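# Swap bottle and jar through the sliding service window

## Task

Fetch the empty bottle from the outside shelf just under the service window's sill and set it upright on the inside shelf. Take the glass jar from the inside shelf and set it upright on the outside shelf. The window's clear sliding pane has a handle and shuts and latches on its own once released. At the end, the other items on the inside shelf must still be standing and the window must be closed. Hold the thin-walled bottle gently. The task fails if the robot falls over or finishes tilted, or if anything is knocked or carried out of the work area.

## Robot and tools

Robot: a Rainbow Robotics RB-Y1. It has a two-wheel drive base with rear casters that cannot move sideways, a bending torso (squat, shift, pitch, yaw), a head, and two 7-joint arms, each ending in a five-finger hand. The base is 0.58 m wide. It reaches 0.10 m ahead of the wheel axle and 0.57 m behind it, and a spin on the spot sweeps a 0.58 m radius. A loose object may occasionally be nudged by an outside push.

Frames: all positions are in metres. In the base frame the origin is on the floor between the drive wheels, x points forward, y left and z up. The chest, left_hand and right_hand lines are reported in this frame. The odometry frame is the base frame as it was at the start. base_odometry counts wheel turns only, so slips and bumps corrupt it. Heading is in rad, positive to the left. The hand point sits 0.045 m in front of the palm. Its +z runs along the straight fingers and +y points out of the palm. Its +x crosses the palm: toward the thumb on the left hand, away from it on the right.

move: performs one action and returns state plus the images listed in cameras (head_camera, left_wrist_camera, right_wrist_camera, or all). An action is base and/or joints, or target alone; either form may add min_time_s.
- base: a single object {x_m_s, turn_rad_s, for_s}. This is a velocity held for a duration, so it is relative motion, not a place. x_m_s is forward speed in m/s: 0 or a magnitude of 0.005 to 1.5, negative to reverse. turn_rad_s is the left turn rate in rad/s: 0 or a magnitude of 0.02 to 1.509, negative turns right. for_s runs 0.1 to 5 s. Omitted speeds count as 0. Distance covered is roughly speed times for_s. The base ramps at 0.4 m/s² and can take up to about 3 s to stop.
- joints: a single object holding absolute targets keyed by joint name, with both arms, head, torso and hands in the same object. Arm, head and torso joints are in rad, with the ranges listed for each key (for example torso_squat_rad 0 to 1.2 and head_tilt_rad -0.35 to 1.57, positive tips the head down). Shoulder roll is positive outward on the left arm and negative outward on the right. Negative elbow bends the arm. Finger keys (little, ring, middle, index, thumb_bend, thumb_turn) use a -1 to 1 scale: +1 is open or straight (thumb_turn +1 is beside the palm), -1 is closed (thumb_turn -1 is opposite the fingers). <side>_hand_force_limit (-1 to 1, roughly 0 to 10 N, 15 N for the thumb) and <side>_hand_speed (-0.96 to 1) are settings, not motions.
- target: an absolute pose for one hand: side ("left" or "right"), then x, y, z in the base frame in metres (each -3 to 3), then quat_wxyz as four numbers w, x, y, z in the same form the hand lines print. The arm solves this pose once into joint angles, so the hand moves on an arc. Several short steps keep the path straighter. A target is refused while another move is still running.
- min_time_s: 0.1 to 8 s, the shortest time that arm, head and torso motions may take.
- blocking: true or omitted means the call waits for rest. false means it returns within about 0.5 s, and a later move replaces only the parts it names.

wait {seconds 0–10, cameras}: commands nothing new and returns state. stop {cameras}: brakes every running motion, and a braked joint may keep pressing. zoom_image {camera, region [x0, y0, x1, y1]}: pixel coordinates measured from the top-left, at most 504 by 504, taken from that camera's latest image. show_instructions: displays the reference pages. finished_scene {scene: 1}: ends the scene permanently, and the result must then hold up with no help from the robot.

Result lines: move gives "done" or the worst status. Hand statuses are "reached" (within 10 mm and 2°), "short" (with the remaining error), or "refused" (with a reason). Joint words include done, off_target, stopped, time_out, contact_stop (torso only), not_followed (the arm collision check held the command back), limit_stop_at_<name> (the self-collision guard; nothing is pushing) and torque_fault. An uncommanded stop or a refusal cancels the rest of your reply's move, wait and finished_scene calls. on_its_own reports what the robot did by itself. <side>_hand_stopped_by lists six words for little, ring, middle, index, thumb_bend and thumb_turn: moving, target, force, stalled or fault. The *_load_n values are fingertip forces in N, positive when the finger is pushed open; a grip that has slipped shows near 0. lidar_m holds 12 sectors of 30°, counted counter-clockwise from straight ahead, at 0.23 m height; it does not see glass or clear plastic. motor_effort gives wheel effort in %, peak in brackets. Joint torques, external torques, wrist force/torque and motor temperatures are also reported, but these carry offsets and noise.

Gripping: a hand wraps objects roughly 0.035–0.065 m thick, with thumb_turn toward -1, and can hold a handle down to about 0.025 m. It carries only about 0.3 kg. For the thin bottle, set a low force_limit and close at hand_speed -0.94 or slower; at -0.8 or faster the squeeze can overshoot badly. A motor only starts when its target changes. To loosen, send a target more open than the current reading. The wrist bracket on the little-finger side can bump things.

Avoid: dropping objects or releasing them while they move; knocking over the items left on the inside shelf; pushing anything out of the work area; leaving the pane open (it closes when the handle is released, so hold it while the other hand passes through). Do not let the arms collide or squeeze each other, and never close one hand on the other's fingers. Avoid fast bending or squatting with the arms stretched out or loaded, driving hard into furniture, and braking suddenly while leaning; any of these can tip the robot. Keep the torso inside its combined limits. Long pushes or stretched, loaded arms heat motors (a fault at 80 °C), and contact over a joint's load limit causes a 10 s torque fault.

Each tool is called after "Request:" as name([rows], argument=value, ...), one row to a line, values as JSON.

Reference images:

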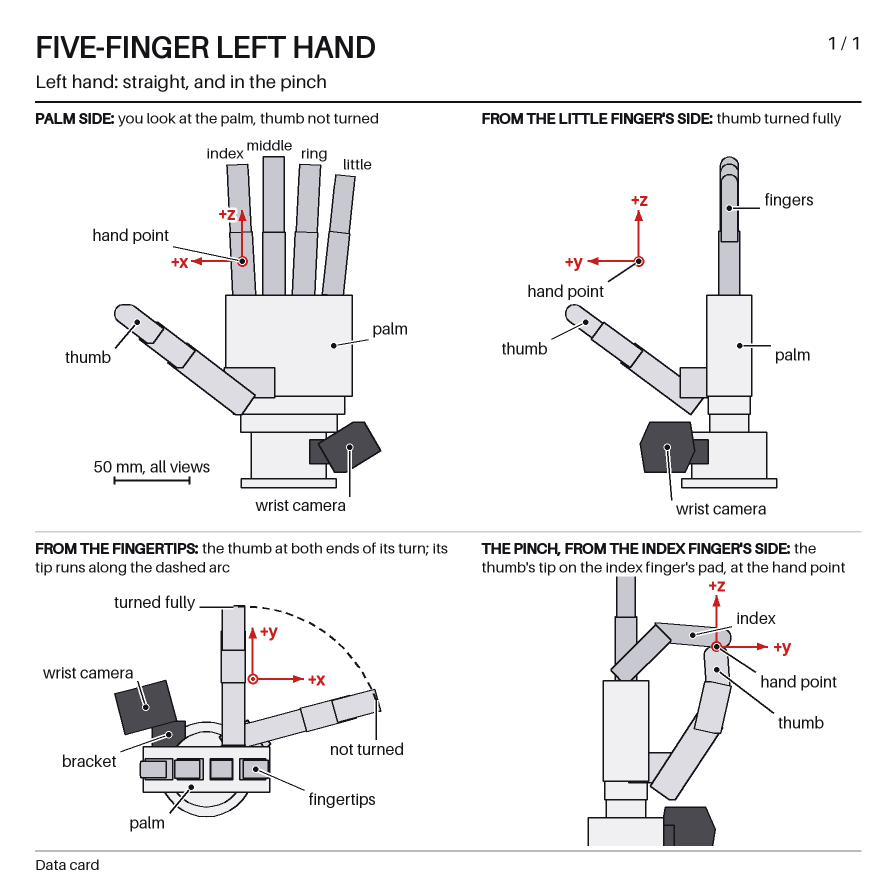

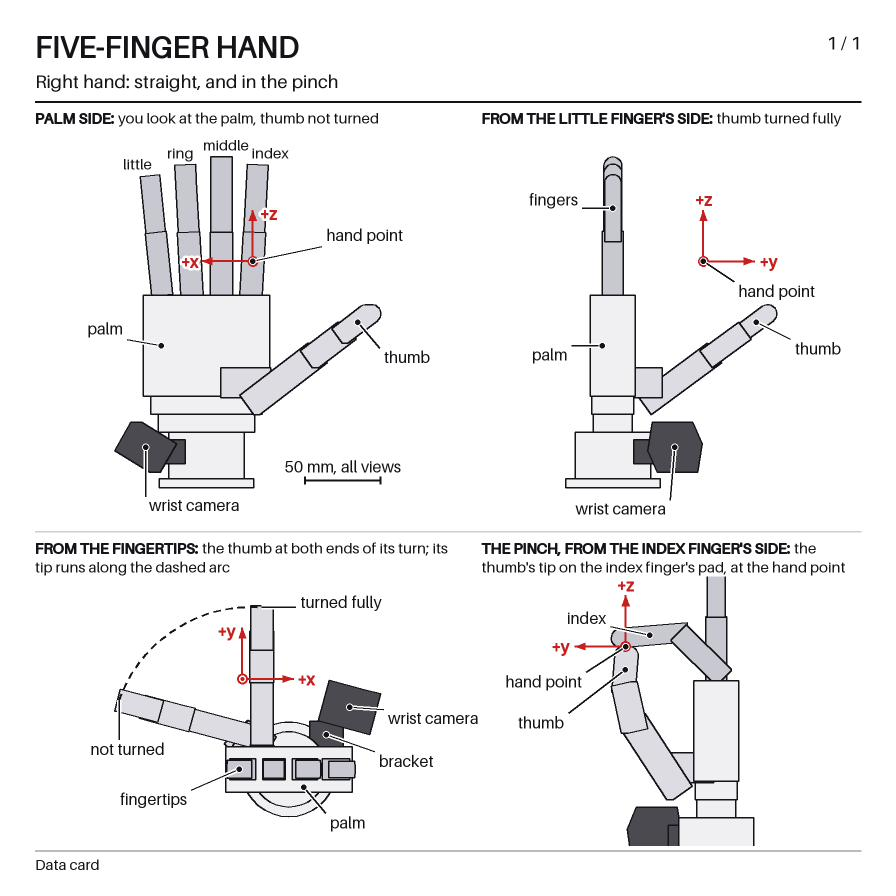

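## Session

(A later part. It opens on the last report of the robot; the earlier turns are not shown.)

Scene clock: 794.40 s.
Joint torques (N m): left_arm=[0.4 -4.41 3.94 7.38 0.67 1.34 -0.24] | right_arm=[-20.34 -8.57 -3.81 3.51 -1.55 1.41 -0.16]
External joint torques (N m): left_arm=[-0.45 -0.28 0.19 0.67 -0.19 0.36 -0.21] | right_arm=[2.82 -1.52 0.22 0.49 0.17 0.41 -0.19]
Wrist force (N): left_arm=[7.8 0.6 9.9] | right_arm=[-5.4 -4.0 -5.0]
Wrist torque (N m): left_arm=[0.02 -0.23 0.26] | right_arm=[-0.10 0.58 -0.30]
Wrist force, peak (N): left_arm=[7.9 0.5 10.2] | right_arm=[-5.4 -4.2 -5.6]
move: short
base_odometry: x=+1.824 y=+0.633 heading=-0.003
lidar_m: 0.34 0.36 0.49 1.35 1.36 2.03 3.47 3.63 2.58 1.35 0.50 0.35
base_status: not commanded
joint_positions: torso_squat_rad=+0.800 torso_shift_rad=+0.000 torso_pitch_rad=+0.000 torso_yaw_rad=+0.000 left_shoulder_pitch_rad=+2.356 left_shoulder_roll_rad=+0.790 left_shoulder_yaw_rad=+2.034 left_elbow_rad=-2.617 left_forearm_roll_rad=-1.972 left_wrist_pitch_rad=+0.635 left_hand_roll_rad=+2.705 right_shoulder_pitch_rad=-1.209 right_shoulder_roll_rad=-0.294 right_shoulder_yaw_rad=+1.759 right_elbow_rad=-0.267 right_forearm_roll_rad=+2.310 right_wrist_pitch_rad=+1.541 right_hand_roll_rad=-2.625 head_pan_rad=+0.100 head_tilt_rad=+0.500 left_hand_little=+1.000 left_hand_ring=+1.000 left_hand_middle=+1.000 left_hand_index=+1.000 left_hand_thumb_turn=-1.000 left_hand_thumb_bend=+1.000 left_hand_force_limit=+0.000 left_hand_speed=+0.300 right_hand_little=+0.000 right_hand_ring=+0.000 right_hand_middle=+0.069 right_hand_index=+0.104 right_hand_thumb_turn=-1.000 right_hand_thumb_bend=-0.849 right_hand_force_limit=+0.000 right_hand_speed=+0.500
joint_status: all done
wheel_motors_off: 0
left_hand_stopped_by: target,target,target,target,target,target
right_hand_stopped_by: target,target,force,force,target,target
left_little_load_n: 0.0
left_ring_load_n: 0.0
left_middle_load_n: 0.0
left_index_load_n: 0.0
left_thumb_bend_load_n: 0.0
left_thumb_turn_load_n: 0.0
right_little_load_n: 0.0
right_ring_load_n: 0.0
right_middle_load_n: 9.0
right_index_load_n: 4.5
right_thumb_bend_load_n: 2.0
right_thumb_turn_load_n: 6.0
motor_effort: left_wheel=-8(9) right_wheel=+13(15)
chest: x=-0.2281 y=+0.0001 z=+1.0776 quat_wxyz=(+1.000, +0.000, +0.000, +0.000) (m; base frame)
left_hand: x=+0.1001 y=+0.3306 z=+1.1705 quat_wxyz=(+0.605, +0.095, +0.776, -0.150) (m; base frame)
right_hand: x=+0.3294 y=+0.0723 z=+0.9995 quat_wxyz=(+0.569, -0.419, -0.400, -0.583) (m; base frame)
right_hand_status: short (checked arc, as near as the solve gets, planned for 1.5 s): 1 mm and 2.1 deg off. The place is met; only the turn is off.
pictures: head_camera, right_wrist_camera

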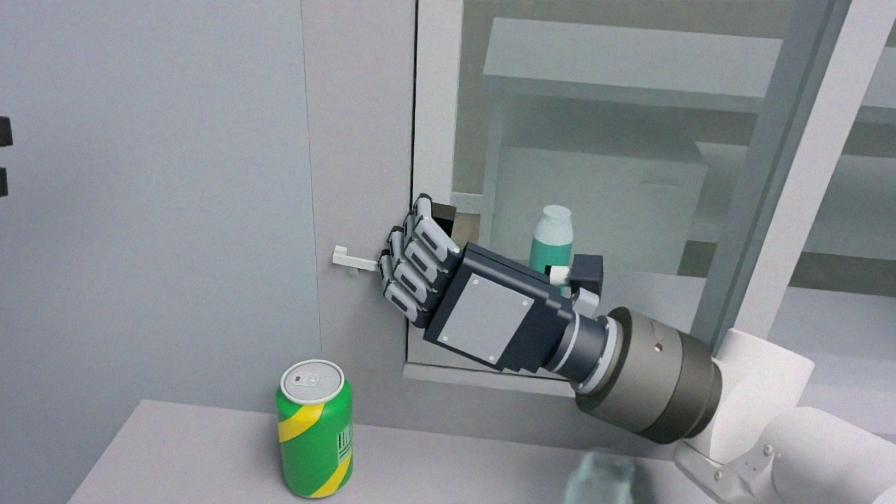

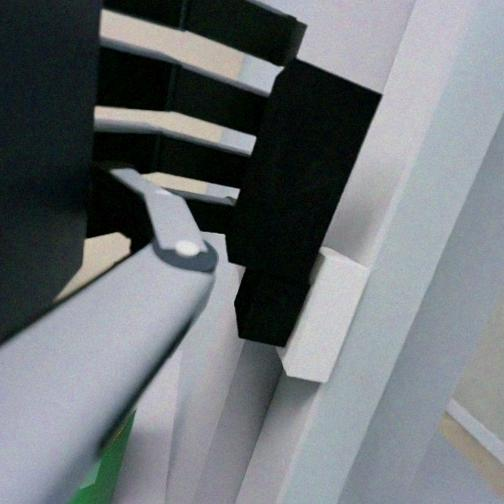

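Request:
move(target={"side": "right", "x": 0.328, "y": 0.055, "z": 0.999, "quat_wxyz": [0.5792, -0.4056, -0.4056, -0.5792]}, min_time_s=1.5, cameras=["head_camera", "right_wrist_camera"])

Request:
move(target={"side": "right", "x": 0.328, "y": 0.03, "z": 0.999, "quat_wxyz": [0.5792, -0.4056, -0.4056, -0.5792]}, min_time_s=1.5, cameras=["head_camera", "right_wrist_camera"])

Request:
zoom_image(camera="head_camera", region=[300, 150, 560, 330])

Scene clock: 801.03 s.
Joint torques (N m): left_arm=[0.21 -4.38 3.9 7.38 0.83 1.39 -0.25] | right_arm=[-19.16 -10.07 -3.78 3.49 -1.39 1.07 -0.15]
External joint torques (N m): left_arm=[-0.64 -0.26 0.14 0.68 -0.02 0.4 -0.22] | right_arm=[3.97 -2.78 0.22 0.42 0.34 0.09 -0.19]
Wrist force (N): left_arm=[7.5 0.7 10.1] | right_arm=[-5.0 -3.8 -3.8]
Wrist torque (N m): left_arm=[0.01 -0.19 0.23] | right_arm=[-0.05 0.56 -0.32]
Wrist force, peak (N): left_arm=[7.9 0.5 10.2] | right_arm=[-5.8 -4.2 -5.3]
move: done
base_odometry: x=+1.824 y=+0.633 heading=-0.003
lidar_m: 0.33 0.36 0.50 1.34 1.34 2.03 3.48 3.62 2.59 1.34 0.50 0.35
base_status: not commanded
joint_positions: torso_squat_rad=+0.800 torso_shift_rad=+0.000 torso_pitch_rad=+0.000 torso_yaw_rad=+0.000 left_shoulder_pitch_rad=+2.356 left_shoulder_roll_rad=+0.790 left_shoulder_yaw_rad=+2.034 left_elbow_rad=-2.617 left_forearm_roll_rad=-1.972 left_wrist_pitch_rad=+0.635 left_hand_roll_rad=+2.705 right_shoulder_pitch_rad=-1.197 right_shoulder_roll_rad=-0.324 right_shoulder_yaw_rad=+1.762 right_elbow_rad=-0.267 right_forearm_roll_rad=+2.313 right_wrist_pitch_rad=+1.580 right_hand_roll_rad=-2.634 head_pan_rad=+0.100 head_tilt_rad=+0.500 left_hand_little=+1.000 left_hand_ring=+1.000 left_hand_middle=+1.000 left_hand_index=+1.000 left_hand_thumb_turn=-1.000 left_hand_thumb_bend=+1.000 left_hand_force_limit=+0.000 left_hand_speed=+0.300 right_hand_little=+0.000 right_hand_ring=+0.000 right_hand_middle=+0.069 right_hand_index=+0.104 right_hand_thumb_turn=-1.000 right_hand_thumb_bend=-0.849 right_hand_force_limit=+0.000 right_hand_speed=+0.500
joint_status: all done
wheel_motors_off: 0
left_hand_stopped_by: target,target,target,target,target,target
right_hand_stopped_by: target,target,force,force,target,target
left_little_load_n: 0.0
left_ring_load_n: 0.0
left_middle_load_n: 0.0
left_index_load_n: 0.0
left_thumb_bend_load_n: 0.0
left_thumb_turn_load_n: 0.5
right_little_load_n: 0.0
right_ring_load_n: 2.0
right_middle_load_n: 9.0
right_index_load_n: 4.0
right_thumb_bend_load_n: 2.0
right_thumb_turn_load_n: 6.0
motor_effort: left_wheel=-7(9) right_wheel=+13(15)
chest: x=-0.2281 y=+0.0001 z=+1.0776 quat_wxyz=(+1.000, +0.000, +0.000, +0.000) (m; base frame)
left_hand: x=+0.1001 y=+0.3306 z=+1.1705 quat_wxyz=(+0.605, +0.095, +0.776, -0.150) (m; base frame)
right_hand: x=+0.3274 y=+0.0554 z=+0.9996 quat_wxyz=(+0.571, -0.416, -0.401, -0.582) (m; base frame)
right_hand_status: reached (checked arc, as near as the solve gets, planned for 1.5 s): 1 mm and 1.6 deg off.
pictures: head_camera, right_wrist_camera

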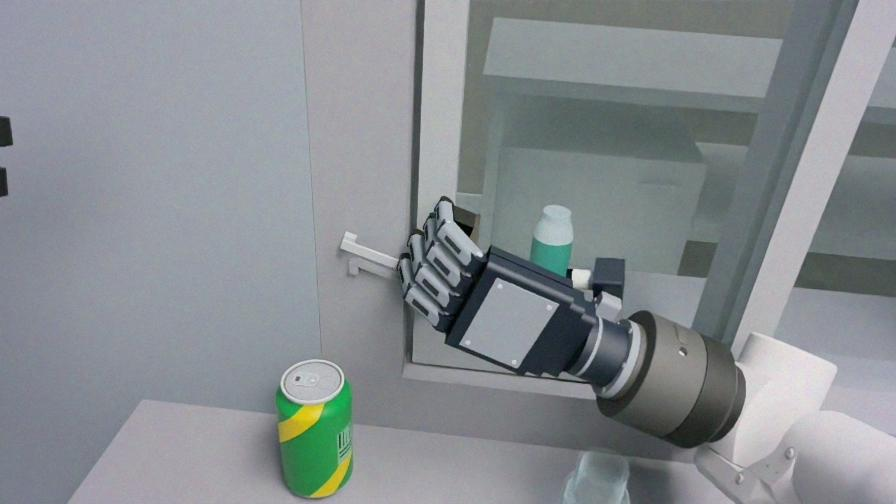

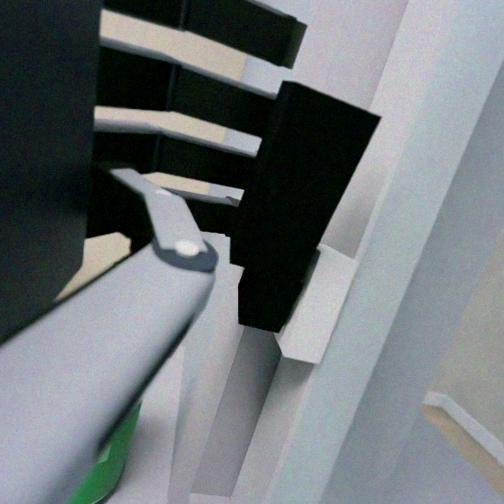

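Scene clock: 802.87 s.
Joint torques (N m): left_arm=[0.36 -4.44 4.09 7.36 0.9 1.37 -0.22] | right_arm=[-19.02 -10 -3.62 3.53 -1.5 1.19 -0.07]
External joint torques (N m): left_arm=[-0.49 -0.31 0.34 0.65 0.04 0.39 -0.19] | right_arm=[4.07 -2.31 0.35 0.36 0.24 0.24 -0.11]
Wrist force (N): left_arm=[7.7 0.5 10.0] | right_arm=[-5.0 -4.3 -4.1]
Wrist torque (N m): left_arm=[0.00 -0.21 0.24] | right_arm=[-0.13 0.54 -0.33]
Wrist force, peak (N): left_arm=[8.0 0.6 10.0] | right_arm=[-5.6 -5.0 -4.1]
move: done
base_odometry: x=+1.824 y=+0.633 heading=-0.003
lidar_m: 0.34 0.36 0.48 1.35 1.36 2.03 3.48 3.62 2.59 1.34 0.48 0.36
base_status: not commanded
joint_positions: torso_squat_rad=+0.800 torso_shift_rad=+0.000 torso_pitch_rad=+0.000 torso_yaw_rad=+0.000 left_shoulder_pitch_rad=+2.356 left_shoulder_roll_rad=+0.790 left_shoulder_yaw_rad=+2.034 left_elbow_rad=-2.617 left_forearm_roll_rad=-1.972 left_wrist_pitch_rad=+0.635 left_hand_roll_rad=+2.705 right_shoulder_pitch_rad=-1.183 right_shoulder_roll_rad=-0.368 right_shoulder_yaw_rad=+1.764 right_elbow_rad=-0.267 right_forearm_roll_rad=+2.316 right_wrist_pitch_rad=+1.623 right_hand_roll_rad=-2.648 head_pan_rad=+0.100 head_tilt_rad=+0.500 left_hand_little=+1.000 left_hand_ring=+1.000 left_hand_middle=+1.000 left_hand_index=+1.000 left_hand_thumb_turn=-1.000 left_hand_thumb_bend=+1.000 left_hand_force_limit=+0.000 left_hand_speed=+0.300 right_hand_little=+0.000 right_hand_ring=+0.000 right_hand_middle=+0.069 right_hand_index=+0.104 right_hand_thumb_turn=-1.000 right_hand_thumb_bend=-0.849 right_hand_force_limit=+0.000 right_hand_speed=+0.500
joint_status: all done
wheel_motors_off: 0
left_hand_stopped_by: target,target,target,target,target,target
right_hand_stopped_by: target,target,force,force,target,target
left_little_load_n: 0.0
left_ring_load_n: 0.0
left_middle_load_n: 0.0
left_index_load_n: 0.0
left_thumb_bend_load_n: 0.0
left_thumb_turn_load_n: 0.0
right_little_load_n: 0.0
right_ring_load_n: 2.0
right_middle_load_n: 8.5
right_index_load_n: 4.5
right_thumb_bend_load_n: 2.0
right_thumb_turn_load_n: 5.5
motor_effort: left_wheel=-8(9) right_wheel=+13(15)
chest: x=-0.2281 y=+0.0001 z=+1.0776 quat_wxyz=(+1.000, +0.000, +0.000, +0.000) (m; base frame)
left_hand: x=+0.1001 y=+0.3306 z=+1.1705 quat_wxyz=(+0.605, +0.095, +0.776, -0.150) (m; base frame)
right_hand: x=+0.3274 y=+0.0304 z=+0.9995 quat_wxyz=(+0.571, -0.417, -0.401, -0.583) (m; base frame)
right_hand_status: reached (checked arc, as near as the solve gets, planned for 1.5 s): 1 mm and 1.7 deg off.
pictures: head_camera, right_wrist_camera

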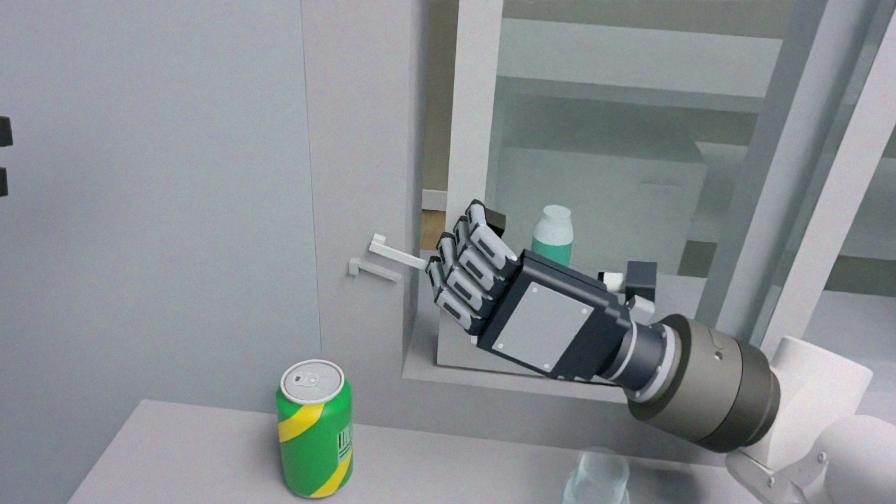

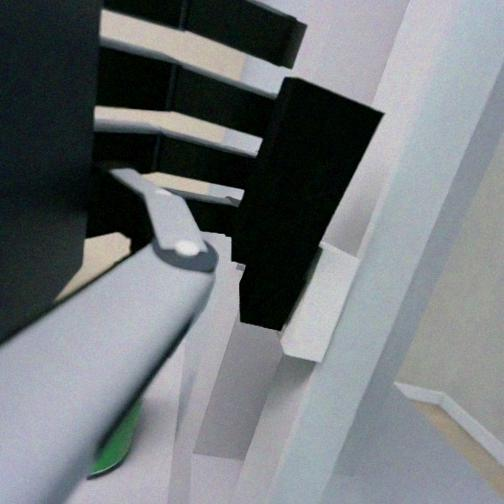

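Scaled by 1.938 from the camera's 896x504 image, which has a finer 1280x720 frame.

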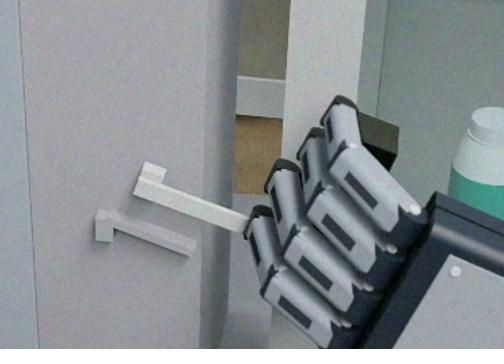

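Request:
move(target={"side": "right", "x": 0.328, "y": -0.08, "z": 1.0, "quat_wxyz": [0.5792, -0.4056, -0.4056, -0.5792]}, min_time_s=2)

Request:
move(target={"side": "right", "x": 0.328, "y": -0.18, "z": 1.0, "quat_wxyz": [0.5792, -0.4056, -0.4056, -0.5792]}, min_time_s=2, cameras=["head_camera", "right_wrist_camera"])

Scene clock: 813.53 s.
Joint torques (N m): left_arm=[0.43 -4.56 3.99 7.4 0.82 1.31 -0.23] | right_arm=[-18.85 -11.3 -2.99 4.48 -1.76 1.1 -0.4]
External joint torques (N m): left_arm=[-0.42 -0.44 0.24 0.7 -0.04 0.32 -0.2] | right_arm=[3.61 -1.76 0.78 0.45 -0.01 0.21 -0.43]
Wrist force (N): left_arm=[7.7 0.6 9.9] | right_arm=[-5.0 -3.9 -3.5]
Wrist torque (N m): left_arm=[0.02 -0.21 0.25] | right_arm=[-0.15 0.48 -0.26]
Wrist force, peak (N): left_arm=[7.8 0.7 10.3] | right_arm=[-7.6 -12.6 -5.3]
move: short
base_odometry: x=+1.824 y=+0.633 heading=-0.003
lidar_m: 0.34 0.36 0.50 1.33 1.35 2.03 3.48 3.63 2.57 1.34 0.50 0.35
base_status: not commanded
joint_positions: torso_squat_rad=+0.800 torso_shift_rad=+0.000 torso_pitch_rad=+0.000 torso_yaw_rad=+0.000 left_shoulder_pitch_rad=+2.356 left_shoulder_roll_rad=+0.790 left_shoulder_yaw_rad=+2.034 left_elbow_rad=-2.617 left_forearm_roll_rad=-1.972 left_wrist_pitch_rad=+0.635 left_hand_roll_rad=+2.705 right_shoulder_pitch_rad=-1.128 right_shoulder_roll_rad=-0.559 right_shoulder_yaw_rad=+1.833 right_elbow_rad=-0.267 right_forearm_roll_rad=+2.253 right_wrist_pitch_rad=+1.771 right_hand_roll_rad=-2.705 head_pan_rad=+0.100 head_tilt_rad=+0.500 left_hand_little=+1.000 left_hand_ring=+1.000 left_hand_middle=+1.000 left_hand_index=+1.000 left_hand_thumb_turn=-1.000 left_hand_thumb_bend=+1.000 left_hand_force_limit=+0.000 left_hand_speed=+0.300 right_hand_little=+0.000 right_hand_ring=+0.000 right_hand_middle=+0.069 right_hand_index=+0.104 right_hand_thumb_turn=-1.000 right_hand_thumb_bend=-0.849 right_hand_force_limit=+0.000 right_hand_speed=+0.500
joint_status: all done
wheel_motors_off: 0
left_hand_stopped_by: target,target,target,target,target,target
right_hand_stopped_by: target,target,force,force,target,target
left_little_load_n: 0.0
left_ring_load_n: 0.0
left_middle_load_n: 0.0
left_index_load_n: 0.0
left_thumb_bend_load_n: 0.0
left_thumb_turn_load_n: 0.0
right_little_load_n: 0.0
right_ring_load_n: 2.0
right_middle_load_n: 9.0
right_index_load_n: 4.0
right_thumb_bend_load_n: 2.5
right_thumb_turn_load_n: 5.5
motor_effort: left_wheel=-8(9) right_wheel=+11(16)
chest: x=-0.2281 y=+0.0001 z=+1.0776 quat_wxyz=(+1.000, +0.000, +0.000, +0.000) (m; base frame)
left_hand: x=+0.1001 y=+0.3306 z=+1.1705 quat_wxyz=(+0.605, +0.095, +0.776, -0.150) (m; base frame)
right_hand: x=+0.3274 y=-0.0795 z=+1.0005 quat_wxyz=(+0.557, -0.435, -0.391, -0.590) (m; base frame)
right_hand_status: short (checked arc, as near as the solve gets, planned for 2.0 s): 1 mm and 4.7 deg off. The place is met; only the turn is off.
pictures: none

Scene clock: 815.87 s.
Joint torques (N m): left_arm=[0.6 -4.45 3.87 7.32 0.78 1.23 -0.31] | right_arm=[-18.08 -12.43 -2.84 5.32 -2.13 1.13 -0.15]
External joint torques (N m): left_arm=[-0.25 -0.33 0.11 0.62 -0.08 0.24 -0.28] | right_arm=[3.22 -1.24 0.55 -0.37 -0.42 0.21 -0.18]
Wrist force (N): left_arm=[7.8 0.8 10.0] | right_arm=[-5.0 -4.0 -3.6]
Wrist torque (N m): left_arm=[0.05 -0.21 0.25] | right_arm=[-0.13 0.43 -0.24]
Wrist force, peak (N): left_arm=[7.7 0.7 10.2] | right_arm=[-6.2 -5.1 -3.5]
move: short
base_odometry: x=+1.824 y=+0.633 heading=-0.003
lidar_m: 0.33 0.36 0.49 1.34 1.34 2.01 3.48 3.62 2.58 1.33 0.49 0.36
base_status: not commanded
joint_positions: torso_squat_rad=+0.800 torso_shift_rad=+0.000 torso_pitch_rad=+0.000 torso_yaw_rad=+0.000 left_shoulder_pitch_rad=+2.356 left_shoulder_roll_rad=+0.790 left_shoulder_yaw_rad=+2.034 left_elbow_rad=-2.617 left_forearm_roll_rad=-1.972 left_wrist_pitch_rad=+0.635 left_hand_roll_rad=+2.705 right_shoulder_pitch_rad=-1.104 right_shoulder_roll_rad=-0.729 right_shoulder_yaw_rad=+2.094 right_elbow_rad=-0.302 right_forearm_roll_rad=+1.994 right_wrist_pitch_rad=+1.852 right_hand_roll_rad=-2.705 head_pan_rad=+0.100 head_tilt_rad=+0.500 left_hand_little=+1.000 left_hand_ring=+1.000 left_hand_middle=+1.000 left_hand_index=+1.000 left_hand_thumb_turn=-1.000 left_hand_thumb_bend=+1.000 left_hand_force_limit=+0.000 left_hand_speed=+0.300 right_hand_little=+0.000 right_hand_ring=+0.000 right_hand_middle=+0.069 right_hand_index=+0.104 right_hand_thumb_turn=-1.000 right_hand_thumb_bend=-0.849 right_hand_force_limit=+0.000 right_hand_speed=+0.500
joint_status: all done
wheel_motors_off: 0
left_hand_stopped_by: target,target,target,target,target,target
right_hand_stopped_by: target,target,force,force,target,target
left_little_load_n: 0.0
left_ring_load_n: 0.0
left_middle_load_n: 0.0
left_index_load_n: 0.0
left_thumb_bend_load_n: 0.0
left_thumb_turn_load_n: 0.5
right_little_load_n: 0.0
right_ring_load_n: 2.0
right_middle_load_n: 8.5
right_index_load_n: 4.0
right_thumb_bend_load_n: 2.5
right_thumb_turn_load_n: 6.0
motor_effort: left_wheel=-7(10) right_wheel=+12(15)
chest: x=-0.2281 y=+0.0001 z=+1.0776 quat_wxyz=(+1.000, +0.000, +0.000, +0.000) (m; base frame)
left_hand: x=+0.1001 y=+0.3306 z=+1.1705 quat_wxyz=(+0.605, +0.095, +0.776, -0.150) (m; base frame)
right_hand: x=+0.3275 y=-0.1794 z=+1.0005 quat_wxyz=(+0.521, -0.469, -0.370, -0.610) (m; base frame)
right_hand_status: short (checked arc, as near as the solve gets, planned for 2.0 s): 1 mm and 11.3 deg off. The place is met; only the turn is off.
pictures: head_camera, right_wrist_camera

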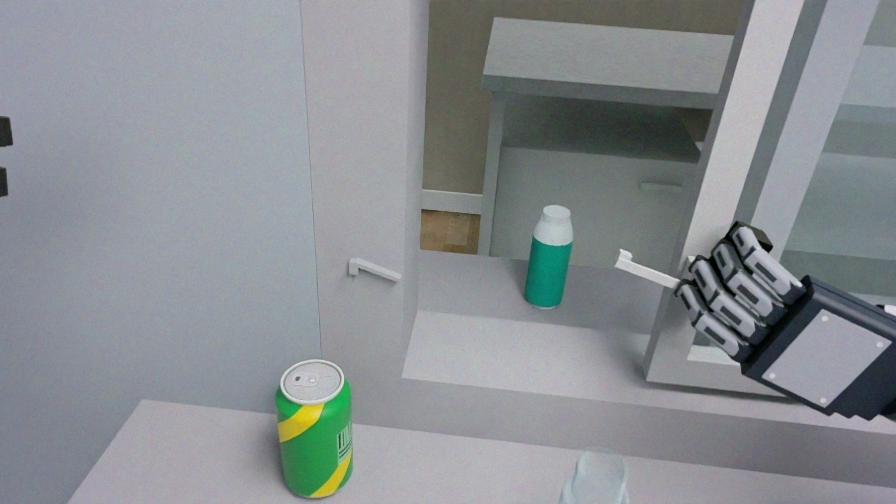

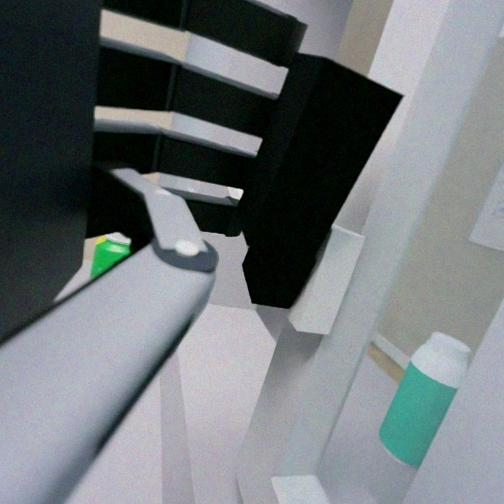

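Request:
move(target={"side": "right", "x": 0.328, "y": -0.225, "z": 1.0, "quat_wxyz": [0.521, -0.469, -0.370, -0.610]}, min_time_s=1.5, cameras=["head_camera", "right_wrist_camera"])

Scene clock: 823.70 s.
Joint torques (N m): left_arm=[0.47 -4.54 4.09 7.48 0.79 1.31 -0.22] | right_arm=[-16.49 -13.94 -3.58 5.45 -1.86 -0.29 0.13]
External joint torques (N m): left_arm=[-0.38 -0.42 0.34 0.77 -0.07 0.33 -0.19] | right_arm=[4.06 -1.97 -0.11 -0.34 -0.14 -1.22 0.09]
Wrist force (N): left_arm=[8.0 0.5 9.8] | right_arm=[-3.4 -6.4 -3.5]
Wrist torque (N m): left_arm=[0.01 -0.26 0.28] | right_arm=[-0.10 0.42 -0.25]
Wrist force, peak (N): left_arm=[8.0 0.5 10.1] | right_arm=[-7.5 -8.8 -5.3]
move: short
base_odometry: x=+1.824 y=+0.633 heading=-0.003
lidar_m: 0.34 0.35 0.50 1.34 1.36 2.02 3.49 3.64 2.58 1.34 0.50 0.36
base_status: not commanded
joint_positions: torso_squat_rad=+0.800 torso_shift_rad=+0.000 torso_pitch_rad=+0.000 torso_yaw_rad=+0.000 left_shoulder_pitch_rad=+2.356 left_shoulder_roll_rad=+0.790 left_shoulder_yaw_rad=+2.034 left_elbow_rad=-2.617 left_forearm_roll_rad=-1.972 left_wrist_pitch_rad=+0.635 left_hand_roll_rad=+2.705 right_shoulder_pitch_rad=-1.084 right_shoulder_roll_rad=-0.816 right_shoulder_yaw_rad=+2.094 right_elbow_rad=-0.334 right_forearm_roll_rad=+1.989 right_wrist_pitch_rad=+1.850 right_hand_roll_rad=-2.705 head_pan_rad=+0.100 head_tilt_rad=+0.500 left_hand_little=+1.000 left_hand_ring=+1.000 left_hand_middle=+1.000 left_hand_index=+1.000 left_hand_thumb_turn=-1.000 left_hand_thumb_bend=+1.000 left_hand_force_limit=+0.000 left_hand_speed=+0.300 right_hand_little=+0.000 right_hand_ring=+0.000 right_hand_middle=+0.069 right_hand_index=+0.104 right_hand_thumb_turn=-1.000 right_hand_thumb_bend=-0.849 right_hand_force_limit=+0.000 right_hand_speed=+0.500
joint_status: all done
wheel_motors_off: 0
left_hand_stopped_by: target,target,target,target,target,target
right_hand_stopped_by: target,target,force,force,target,target
left_little_load_n: 0.0
left_ring_load_n: 0.0
left_middle_load_n: 0.0
left_index_load_n: 0.0
left_thumb_bend_load_n: 0.0
left_thumb_turn_load_n: 0.0
right_little_load_n: 0.0
right_ring_load_n: 2.5
right_middle_load_n: 9.0
right_index_load_n: 5.0
right_thumb_bend_load_n: 2.0
right_thumb_turn_load_n: 6.0
motor_effort: left_wheel=-8(10) right_wheel=+14(16)
chest: x=-0.2281 y=+0.0001 z=+1.0776 quat_wxyz=(+1.000, +0.000, +0.000, +0.000) (m; base frame)
left_hand: x=+0.1001 y=+0.3306 z=+1.1705 quat_wxyz=(+0.605, +0.095, +0.776, -0.150) (m; base frame)
right_hand: x=+0.3275 y=-0.2243 z=+1.0005 quat_wxyz=(+0.497, -0.490, -0.356, -0.621) (m; base frame)
right_hand_status: short (checked arc, as near as the solve gets, planned for 1.5 s): 1 mm and 4.1 deg off. The place is met; only the turn is off.
pictures: head_camera, right_wrist_camera

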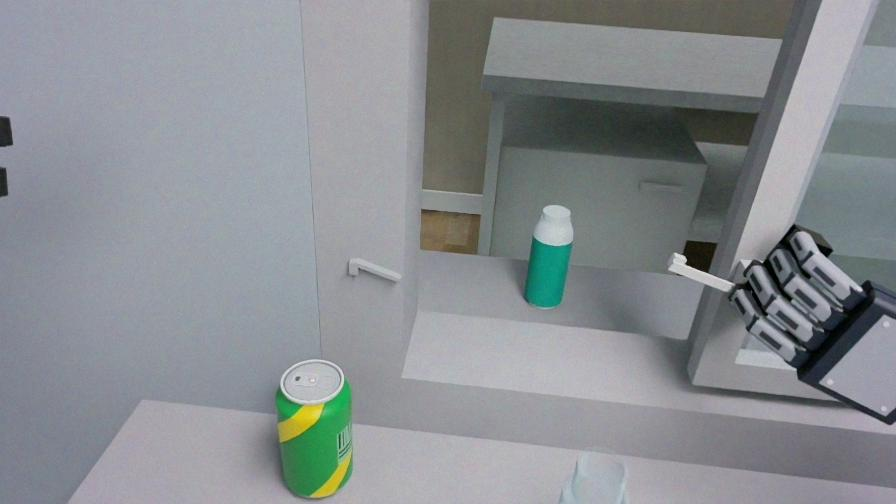

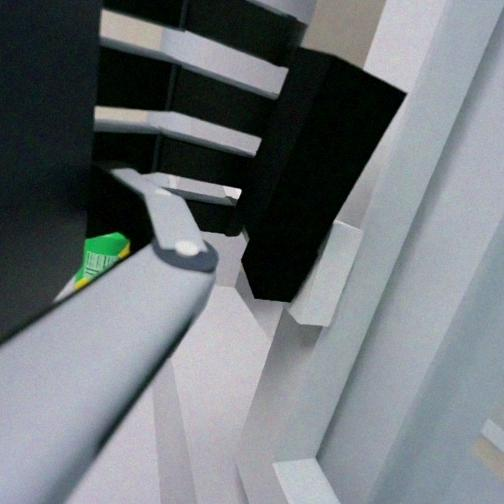

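Request:
move(target={"side": "right", "x": 0.328, "y": -0.25, "z": 1.0, "quat_wxyz": [0.497, -0.490, -0.356, -0.621]}, min_time_s=1.5, cameras=["head_camera", "right_wrist_camera"])

Scene clock: 827.70 s.
Joint torques (N m): left_arm=[0.37 -4.5 4.17 7.49 0.78 1.37 -0.19] | right_arm=[-14.85 -17.6 -4.05 7.18 -2.98 -2.48 0.21]
External joint torques (N m): left_arm=[-0.48 -0.37 0.41 0.78 -0.08 0.39 -0.16] | right_arm=[5.26 -5.21 -0.56 1.31 -1.26 -3.43 0.18]
Wrist force (N): left_arm=[7.6 0.7 10.1] | right_arm=[-4.0 -13.9 2.8]
Wrist torque (N m): left_arm=[0.02 -0.20 0.25] | right_arm=[0.12 0.20 -0.28]
Wrist force, peak (N): left_arm=[8.1 0.5 10.0] | right_arm=[-5.1 -13.3 -6.1]
move: short
base_odometry: x=+1.824 y=+0.633 heading=-0.003
lidar_m: 0.33 0.36 0.49 1.35 1.35 2.03 3.48 3.62 2.57 1.36 0.50 0.35
base_status: not commanded
joint_positions: torso_squat_rad=+0.800 torso_shift_rad=+0.000 torso_pitch_rad=+0.000 torso_yaw_rad=+0.000 left_shoulder_pitch_rad=+2.356 left_shoulder_roll_rad=+0.790 left_shoulder_yaw_rad=+2.034 left_elbow_rad=-2.617 left_forearm_roll_rad=-1.972 left_wrist_pitch_rad=+0.635 left_hand_roll_rad=+2.705 right_shoulder_pitch_rad=-1.072 right_shoulder_roll_rad=-0.860 right_shoulder_yaw_rad=+2.094 right_elbow_rad=-0.347 right_forearm_roll_rad=+1.985 right_wrist_pitch_rad=+1.845 right_hand_roll_rad=-2.705 head_pan_rad=+0.100 head_tilt_rad=+0.500 left_hand_little=+1.000 left_hand_ring=+1.000 left_hand_middle=+1.000 left_hand_index=+1.000 left_hand_thumb_turn=-1.000 left_hand_thumb_bend=+1.000 left_hand_force_limit=+0.000 left_hand_speed=+0.300 right_hand_little=+0.000 right_hand_ring=+0.001 right_hand_middle=+0.069 right_hand_index=+0.104 right_hand_thumb_turn=-1.000 right_hand_thumb_bend=-0.849 right_hand_force_limit=+0.000 right_hand_speed=+0.500
joint_status: all done
wheel_motors_off: 0
left_hand_stopped_by: target,target,target,target,target,target
right_hand_stopped_by: target,target,force,force,target,target
left_little_load_n: 0.0
left_ring_load_n: 0.0
left_middle_load_n: 0.0
left_index_load_n: 0.0
left_thumb_bend_load_n: 0.0
left_thumb_turn_load_n: 0.0
right_little_load_n: 0.0
right_ring_load_n: 9.5
right_middle_load_n: 8.5
right_index_load_n: 10.5
right_thumb_bend_load_n: 2.0
right_thumb_turn_load_n: 6.0
motor_effort: left_wheel=-9(9) right_wheel=+15(16)
chest: x=-0.2281 y=+0.0002 z=+1.0776 quat_wxyz=(+1.000, +0.000, +0.000, +0.000) (m; base frame)
left_hand: x=+0.1001 y=+0.3307 z=+1.1705 quat_wxyz=(+0.605, +0.095, +0.776, -0.150) (m; base frame)
right_hand: x=+0.3274 y=-0.2484 z=+1.0004 quat_wxyz=(+0.483, -0.502, -0.348, -0.628) (m; base frame)
right_hand_status: short (checked arc, as near as the solve gets, planned for 1.5 s): 2 mm and 2.4 deg off. The place is met; only the turn is off.
pictures: head_camera, right_wrist_camera

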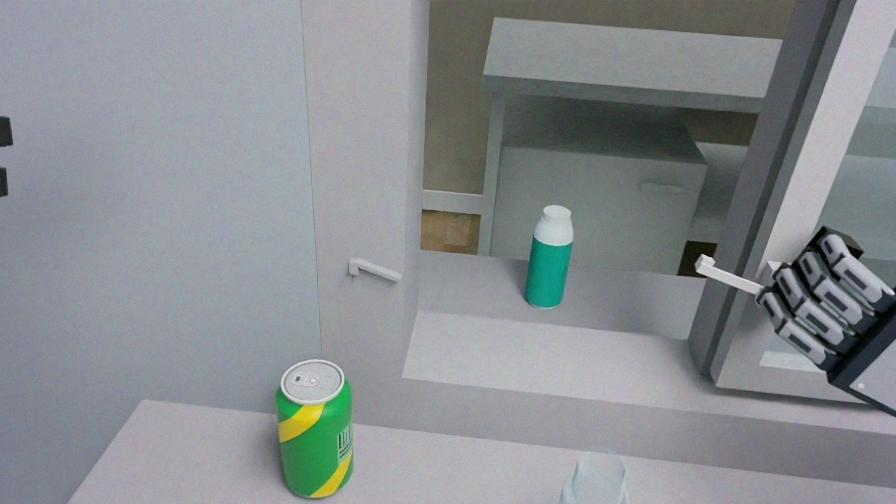

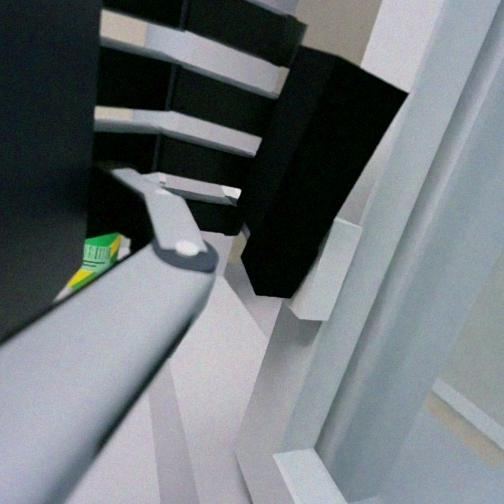

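Request:
move(target={"side": "right", "x": 0.328, "y": -0.243, "z": 1.0, "quat_wxyz": [0.483, -0.502, -0.348, -0.628]}, min_time_s=1)

Request:
move(joints={"head_tilt_rad": 0.75, "head_pan_rad": 0.0, "left_shoulder_pitch_rad": 0.413, "left_shoulder_roll_rad": 0.615, "left_shoulder_yaw_rad": -0.271, "left_elbow_rad": -2.402, "left_forearm_roll_rad": -0.749, "left_wrist_pitch_rad": 0.534, "left_hand_roll_rad": -0.413}, min_time_s=3.5, cameras=["all"])

Scene clock: 846.30 s.
Joint torques (N m): left_arm=[0.31 -4.7 3.91 7.19 0.83 1.36 -0.19] | right_arm=[-19.16 -14.14 -4.14 5.89 -1.93 -2.87 0.4]
External joint torques (N m): left_arm=[-0.54 -0.57 0.16 0.48 -0.03 0.38 -0.16] | right_arm=[1.03 -1.88 -0.51 0.12 -0.22 -3.84 0.37]
Wrist force (N): left_arm=[7.8 0.5 10.0] | right_arm=[-0.9 -15.7 -5.7]
Wrist torque (N m): left_arm=[0.00 -0.22 0.26] | right_arm=[0.24 0.45 -0.16]
Wrist force, peak (N): left_arm=[7.8 0.7 10.2] | right_arm=[-0.9 -16.2 -5.8]
move: done
base_odometry: x=+1.824 y=+0.633 heading=-0.003
lidar_m: 0.33 0.36 0.49 1.34 1.34 2.04 3.48 3.62 2.57 1.35 0.50 0.36
base_status: not commanded
joint_positions: torso_squat_rad=+0.800 torso_shift_rad=+0.000 torso_pitch_rad=+0.000 torso_yaw_rad=+0.000 left_shoulder_pitch_rad=+2.356 left_shoulder_roll_rad=+0.790 left_shoulder_yaw_rad=+2.034 left_elbow_rad=-2.617 left_forearm_roll_rad=-1.972 left_wrist_pitch_rad=+0.635 left_hand_roll_rad=+2.705 right_shoulder_pitch_rad=-1.082 right_shoulder_roll_rad=-0.863 right_shoulder_yaw_rad=+2.094 right_elbow_rad=-0.378 right_forearm_roll_rad=+1.993 right_wrist_pitch_rad=+1.836 right_hand_roll_rad=-2.686 head_pan_rad=+0.100 head_tilt_rad=+0.500 left_hand_little=+1.000 left_hand_ring=+1.000 left_hand_middle=+1.000 left_hand_index=+1.000 left_hand_thumb_turn=-1.000 left_hand_thumb_bend=+1.000 left_hand_force_limit=+0.000 left_hand_speed=+0.300 right_hand_little=+0.000 right_hand_ring=+0.001 right_hand_middle=+0.069 right_hand_index=+0.104 right_hand_thumb_turn=-1.000 right_hand_thumb_bend=-0.849 right_hand_force_limit=+0.000 right_hand_speed=+0.500
joint_status: all done
wheel_motors_off: 0
left_hand_stopped_by: target,target,target,target,target,target
right_hand_stopped_by: target,target,force,force,target,target
left_little_load_n: 0.0
left_ring_load_n: 0.0
left_middle_load_n: 0.0
left_index_load_n: 0.0
left_thumb_bend_load_n: 0.0
left_thumb_turn_load_n: 0.5
right_little_load_n: 0.0
right_ring_load_n: 5.0
right_middle_load_n: 9.0
right_index_load_n: 6.0
right_thumb_bend_load_n: 2.0
right_thumb_turn_load_n: 6.0
motor_effort: left_wheel=-8(10) right_wheel=+15(15)
chest: x=-0.2282 y=+0.0002 z=+1.0776 quat_wxyz=(+1.000, +0.000, +0.000, +0.000) (m; base frame)
left_hand: x=+0.1000 y=+0.3307 z=+1.1705 quat_wxyz=(+0.605, +0.095, +0.776, -0.150) (m; base frame)
right_hand: x=+0.3277 y=-0.2427 z=+1.0000 quat_wxyz=(+0.485, -0.500, -0.349, -0.627) (m; base frame)
right_hand_status: reached (checked arc, planned for 1.0 s): 0 mm and 0.4 deg off.
pictures: none

Scene clock: 850.10 s.
Joint torques (N m): left_arm=[-4.7 3.76 4.24 -8.78 -0.91 -1 0.06] | right_arm=[-18.27 -13.66 -3.89 6.1 -2.27 -2.86 0.63]
External joint torques (N m): left_arm=[-0.9 -0.97 -0.26 0.16 -0.07 -0.21 0.09] | right_arm=[1.93 -1.41 -0.27 0.33 -0.56 -3.84 0.59]
Wrist force (N): left_arm=[7.4 -0.1 9.0] | right_arm=[-0.3 -17.0 -5.7]
Wrist torque (N m): left_arm=[-0.01 -0.19 0.14] | right_arm=[0.21 0.43 -0.15]
Wrist force, peak (N): left_arm=[8.0 0.2 10.3] | right_arm=[-0.1 -17.2 -5.8]
move: done
base_odometry: x=+1.824 y=+0.633 heading=-0.003
lidar_m: 0.33 0.36 0.51 1.35 1.35 2.02 3.48 3.63 2.58 1.35 0.50 0.36
base_status: not commanded
joint_positions: torso_squat_rad=+0.800 torso_shift_rad=+0.000 torso_pitch_rad=+0.000 torso_yaw_rad=+0.000 left_shoulder_pitch_rad=+0.413 left_shoulder_roll_rad=+0.615 left_shoulder_yaw_rad=-0.271 left_elbow_rad=-2.402 left_forearm_roll_rad=-0.749 left_wrist_pitch_rad=+0.534 left_hand_roll_rad=-0.413 right_shoulder_pitch_rad=-1.082 right_shoulder_roll_rad=-0.863 right_shoulder_yaw_rad=+2.094 right_elbow_rad=-0.378 right_forearm_roll_rad=+1.993 right_wrist_pitch_rad=+1.836 right_hand_roll_rad=-2.686 head_pan_rad=+0.000 head_tilt_rad=+0.750 left_hand_little=+1.000 left_hand_ring=+1.000 left_hand_middle=+1.000 left_hand_index=+1.000 left_hand_thumb_turn=-1.000 left_hand_thumb_bend=+1.000 left_hand_force_limit=+0.000 left_hand_speed=+0.300 right_hand_little=+0.000 right_hand_ring=+0.001 right_hand_middle=+0.069 right_hand_index=+0.104 right_hand_thumb_turn=-1.000 right_hand_thumb_bend=-0.849 right_hand_force_limit=+0.000 right_hand_speed=+0.500
joint_status: all done
wheel_motors_off: 0
left_hand_stopped_by: target,target,target,target,target,target
right_hand_stopped_by: target,target,force,force,target,target
left_little_load_n: 0.0
left_ring_load_n: 0.0
left_middle_load_n: 0.0
left_index_load_n: 0.0
left_thumb_bend_load_n: 0.0
left_thumb_turn_load_n: 0.0
right_little_load_n: 0.0
right_ring_load_n: 5.0
right_middle_load_n: 9.0
right_index_load_n: 6.0
right_thumb_bend_load_n: 2.0
right_thumb_turn_load_n: 6.0
motor_effort: left_wheel=-4(10) right_wheel=+14(16)
chest: x=-0.2282 y=+0.0002 z=+1.0776 quat_wxyz=(+1.000, +0.000, +0.000, +0.000) (m; base frame)
left_hand: x=+0.2001 y=+0.3198 z=+0.9302 quat_wxyz=(+0.706, +0.000, +0.708, +0.000) (m; base frame)
right_hand: x=+0.3277 y=-0.2427 z=+1.0000 quat_wxyz=(+0.485, -0.500, -0.349, -0.627) (m; base frame)
pictures: head_camera, left_wrist_camera, right_wrist_camera

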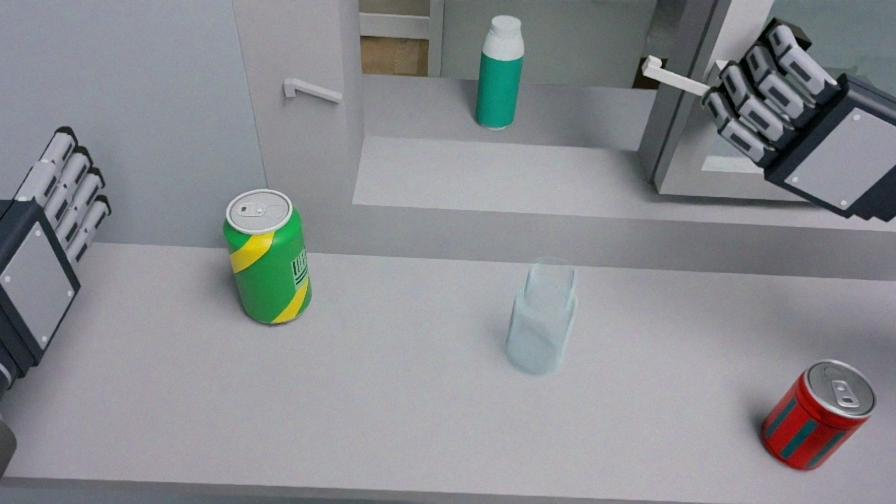

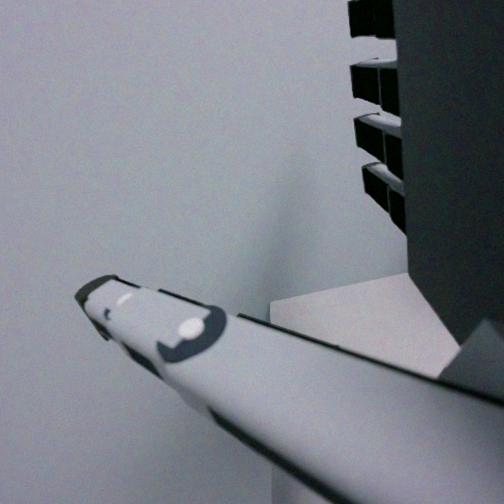

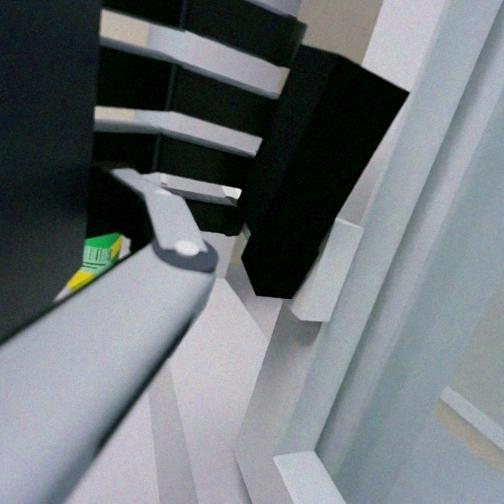

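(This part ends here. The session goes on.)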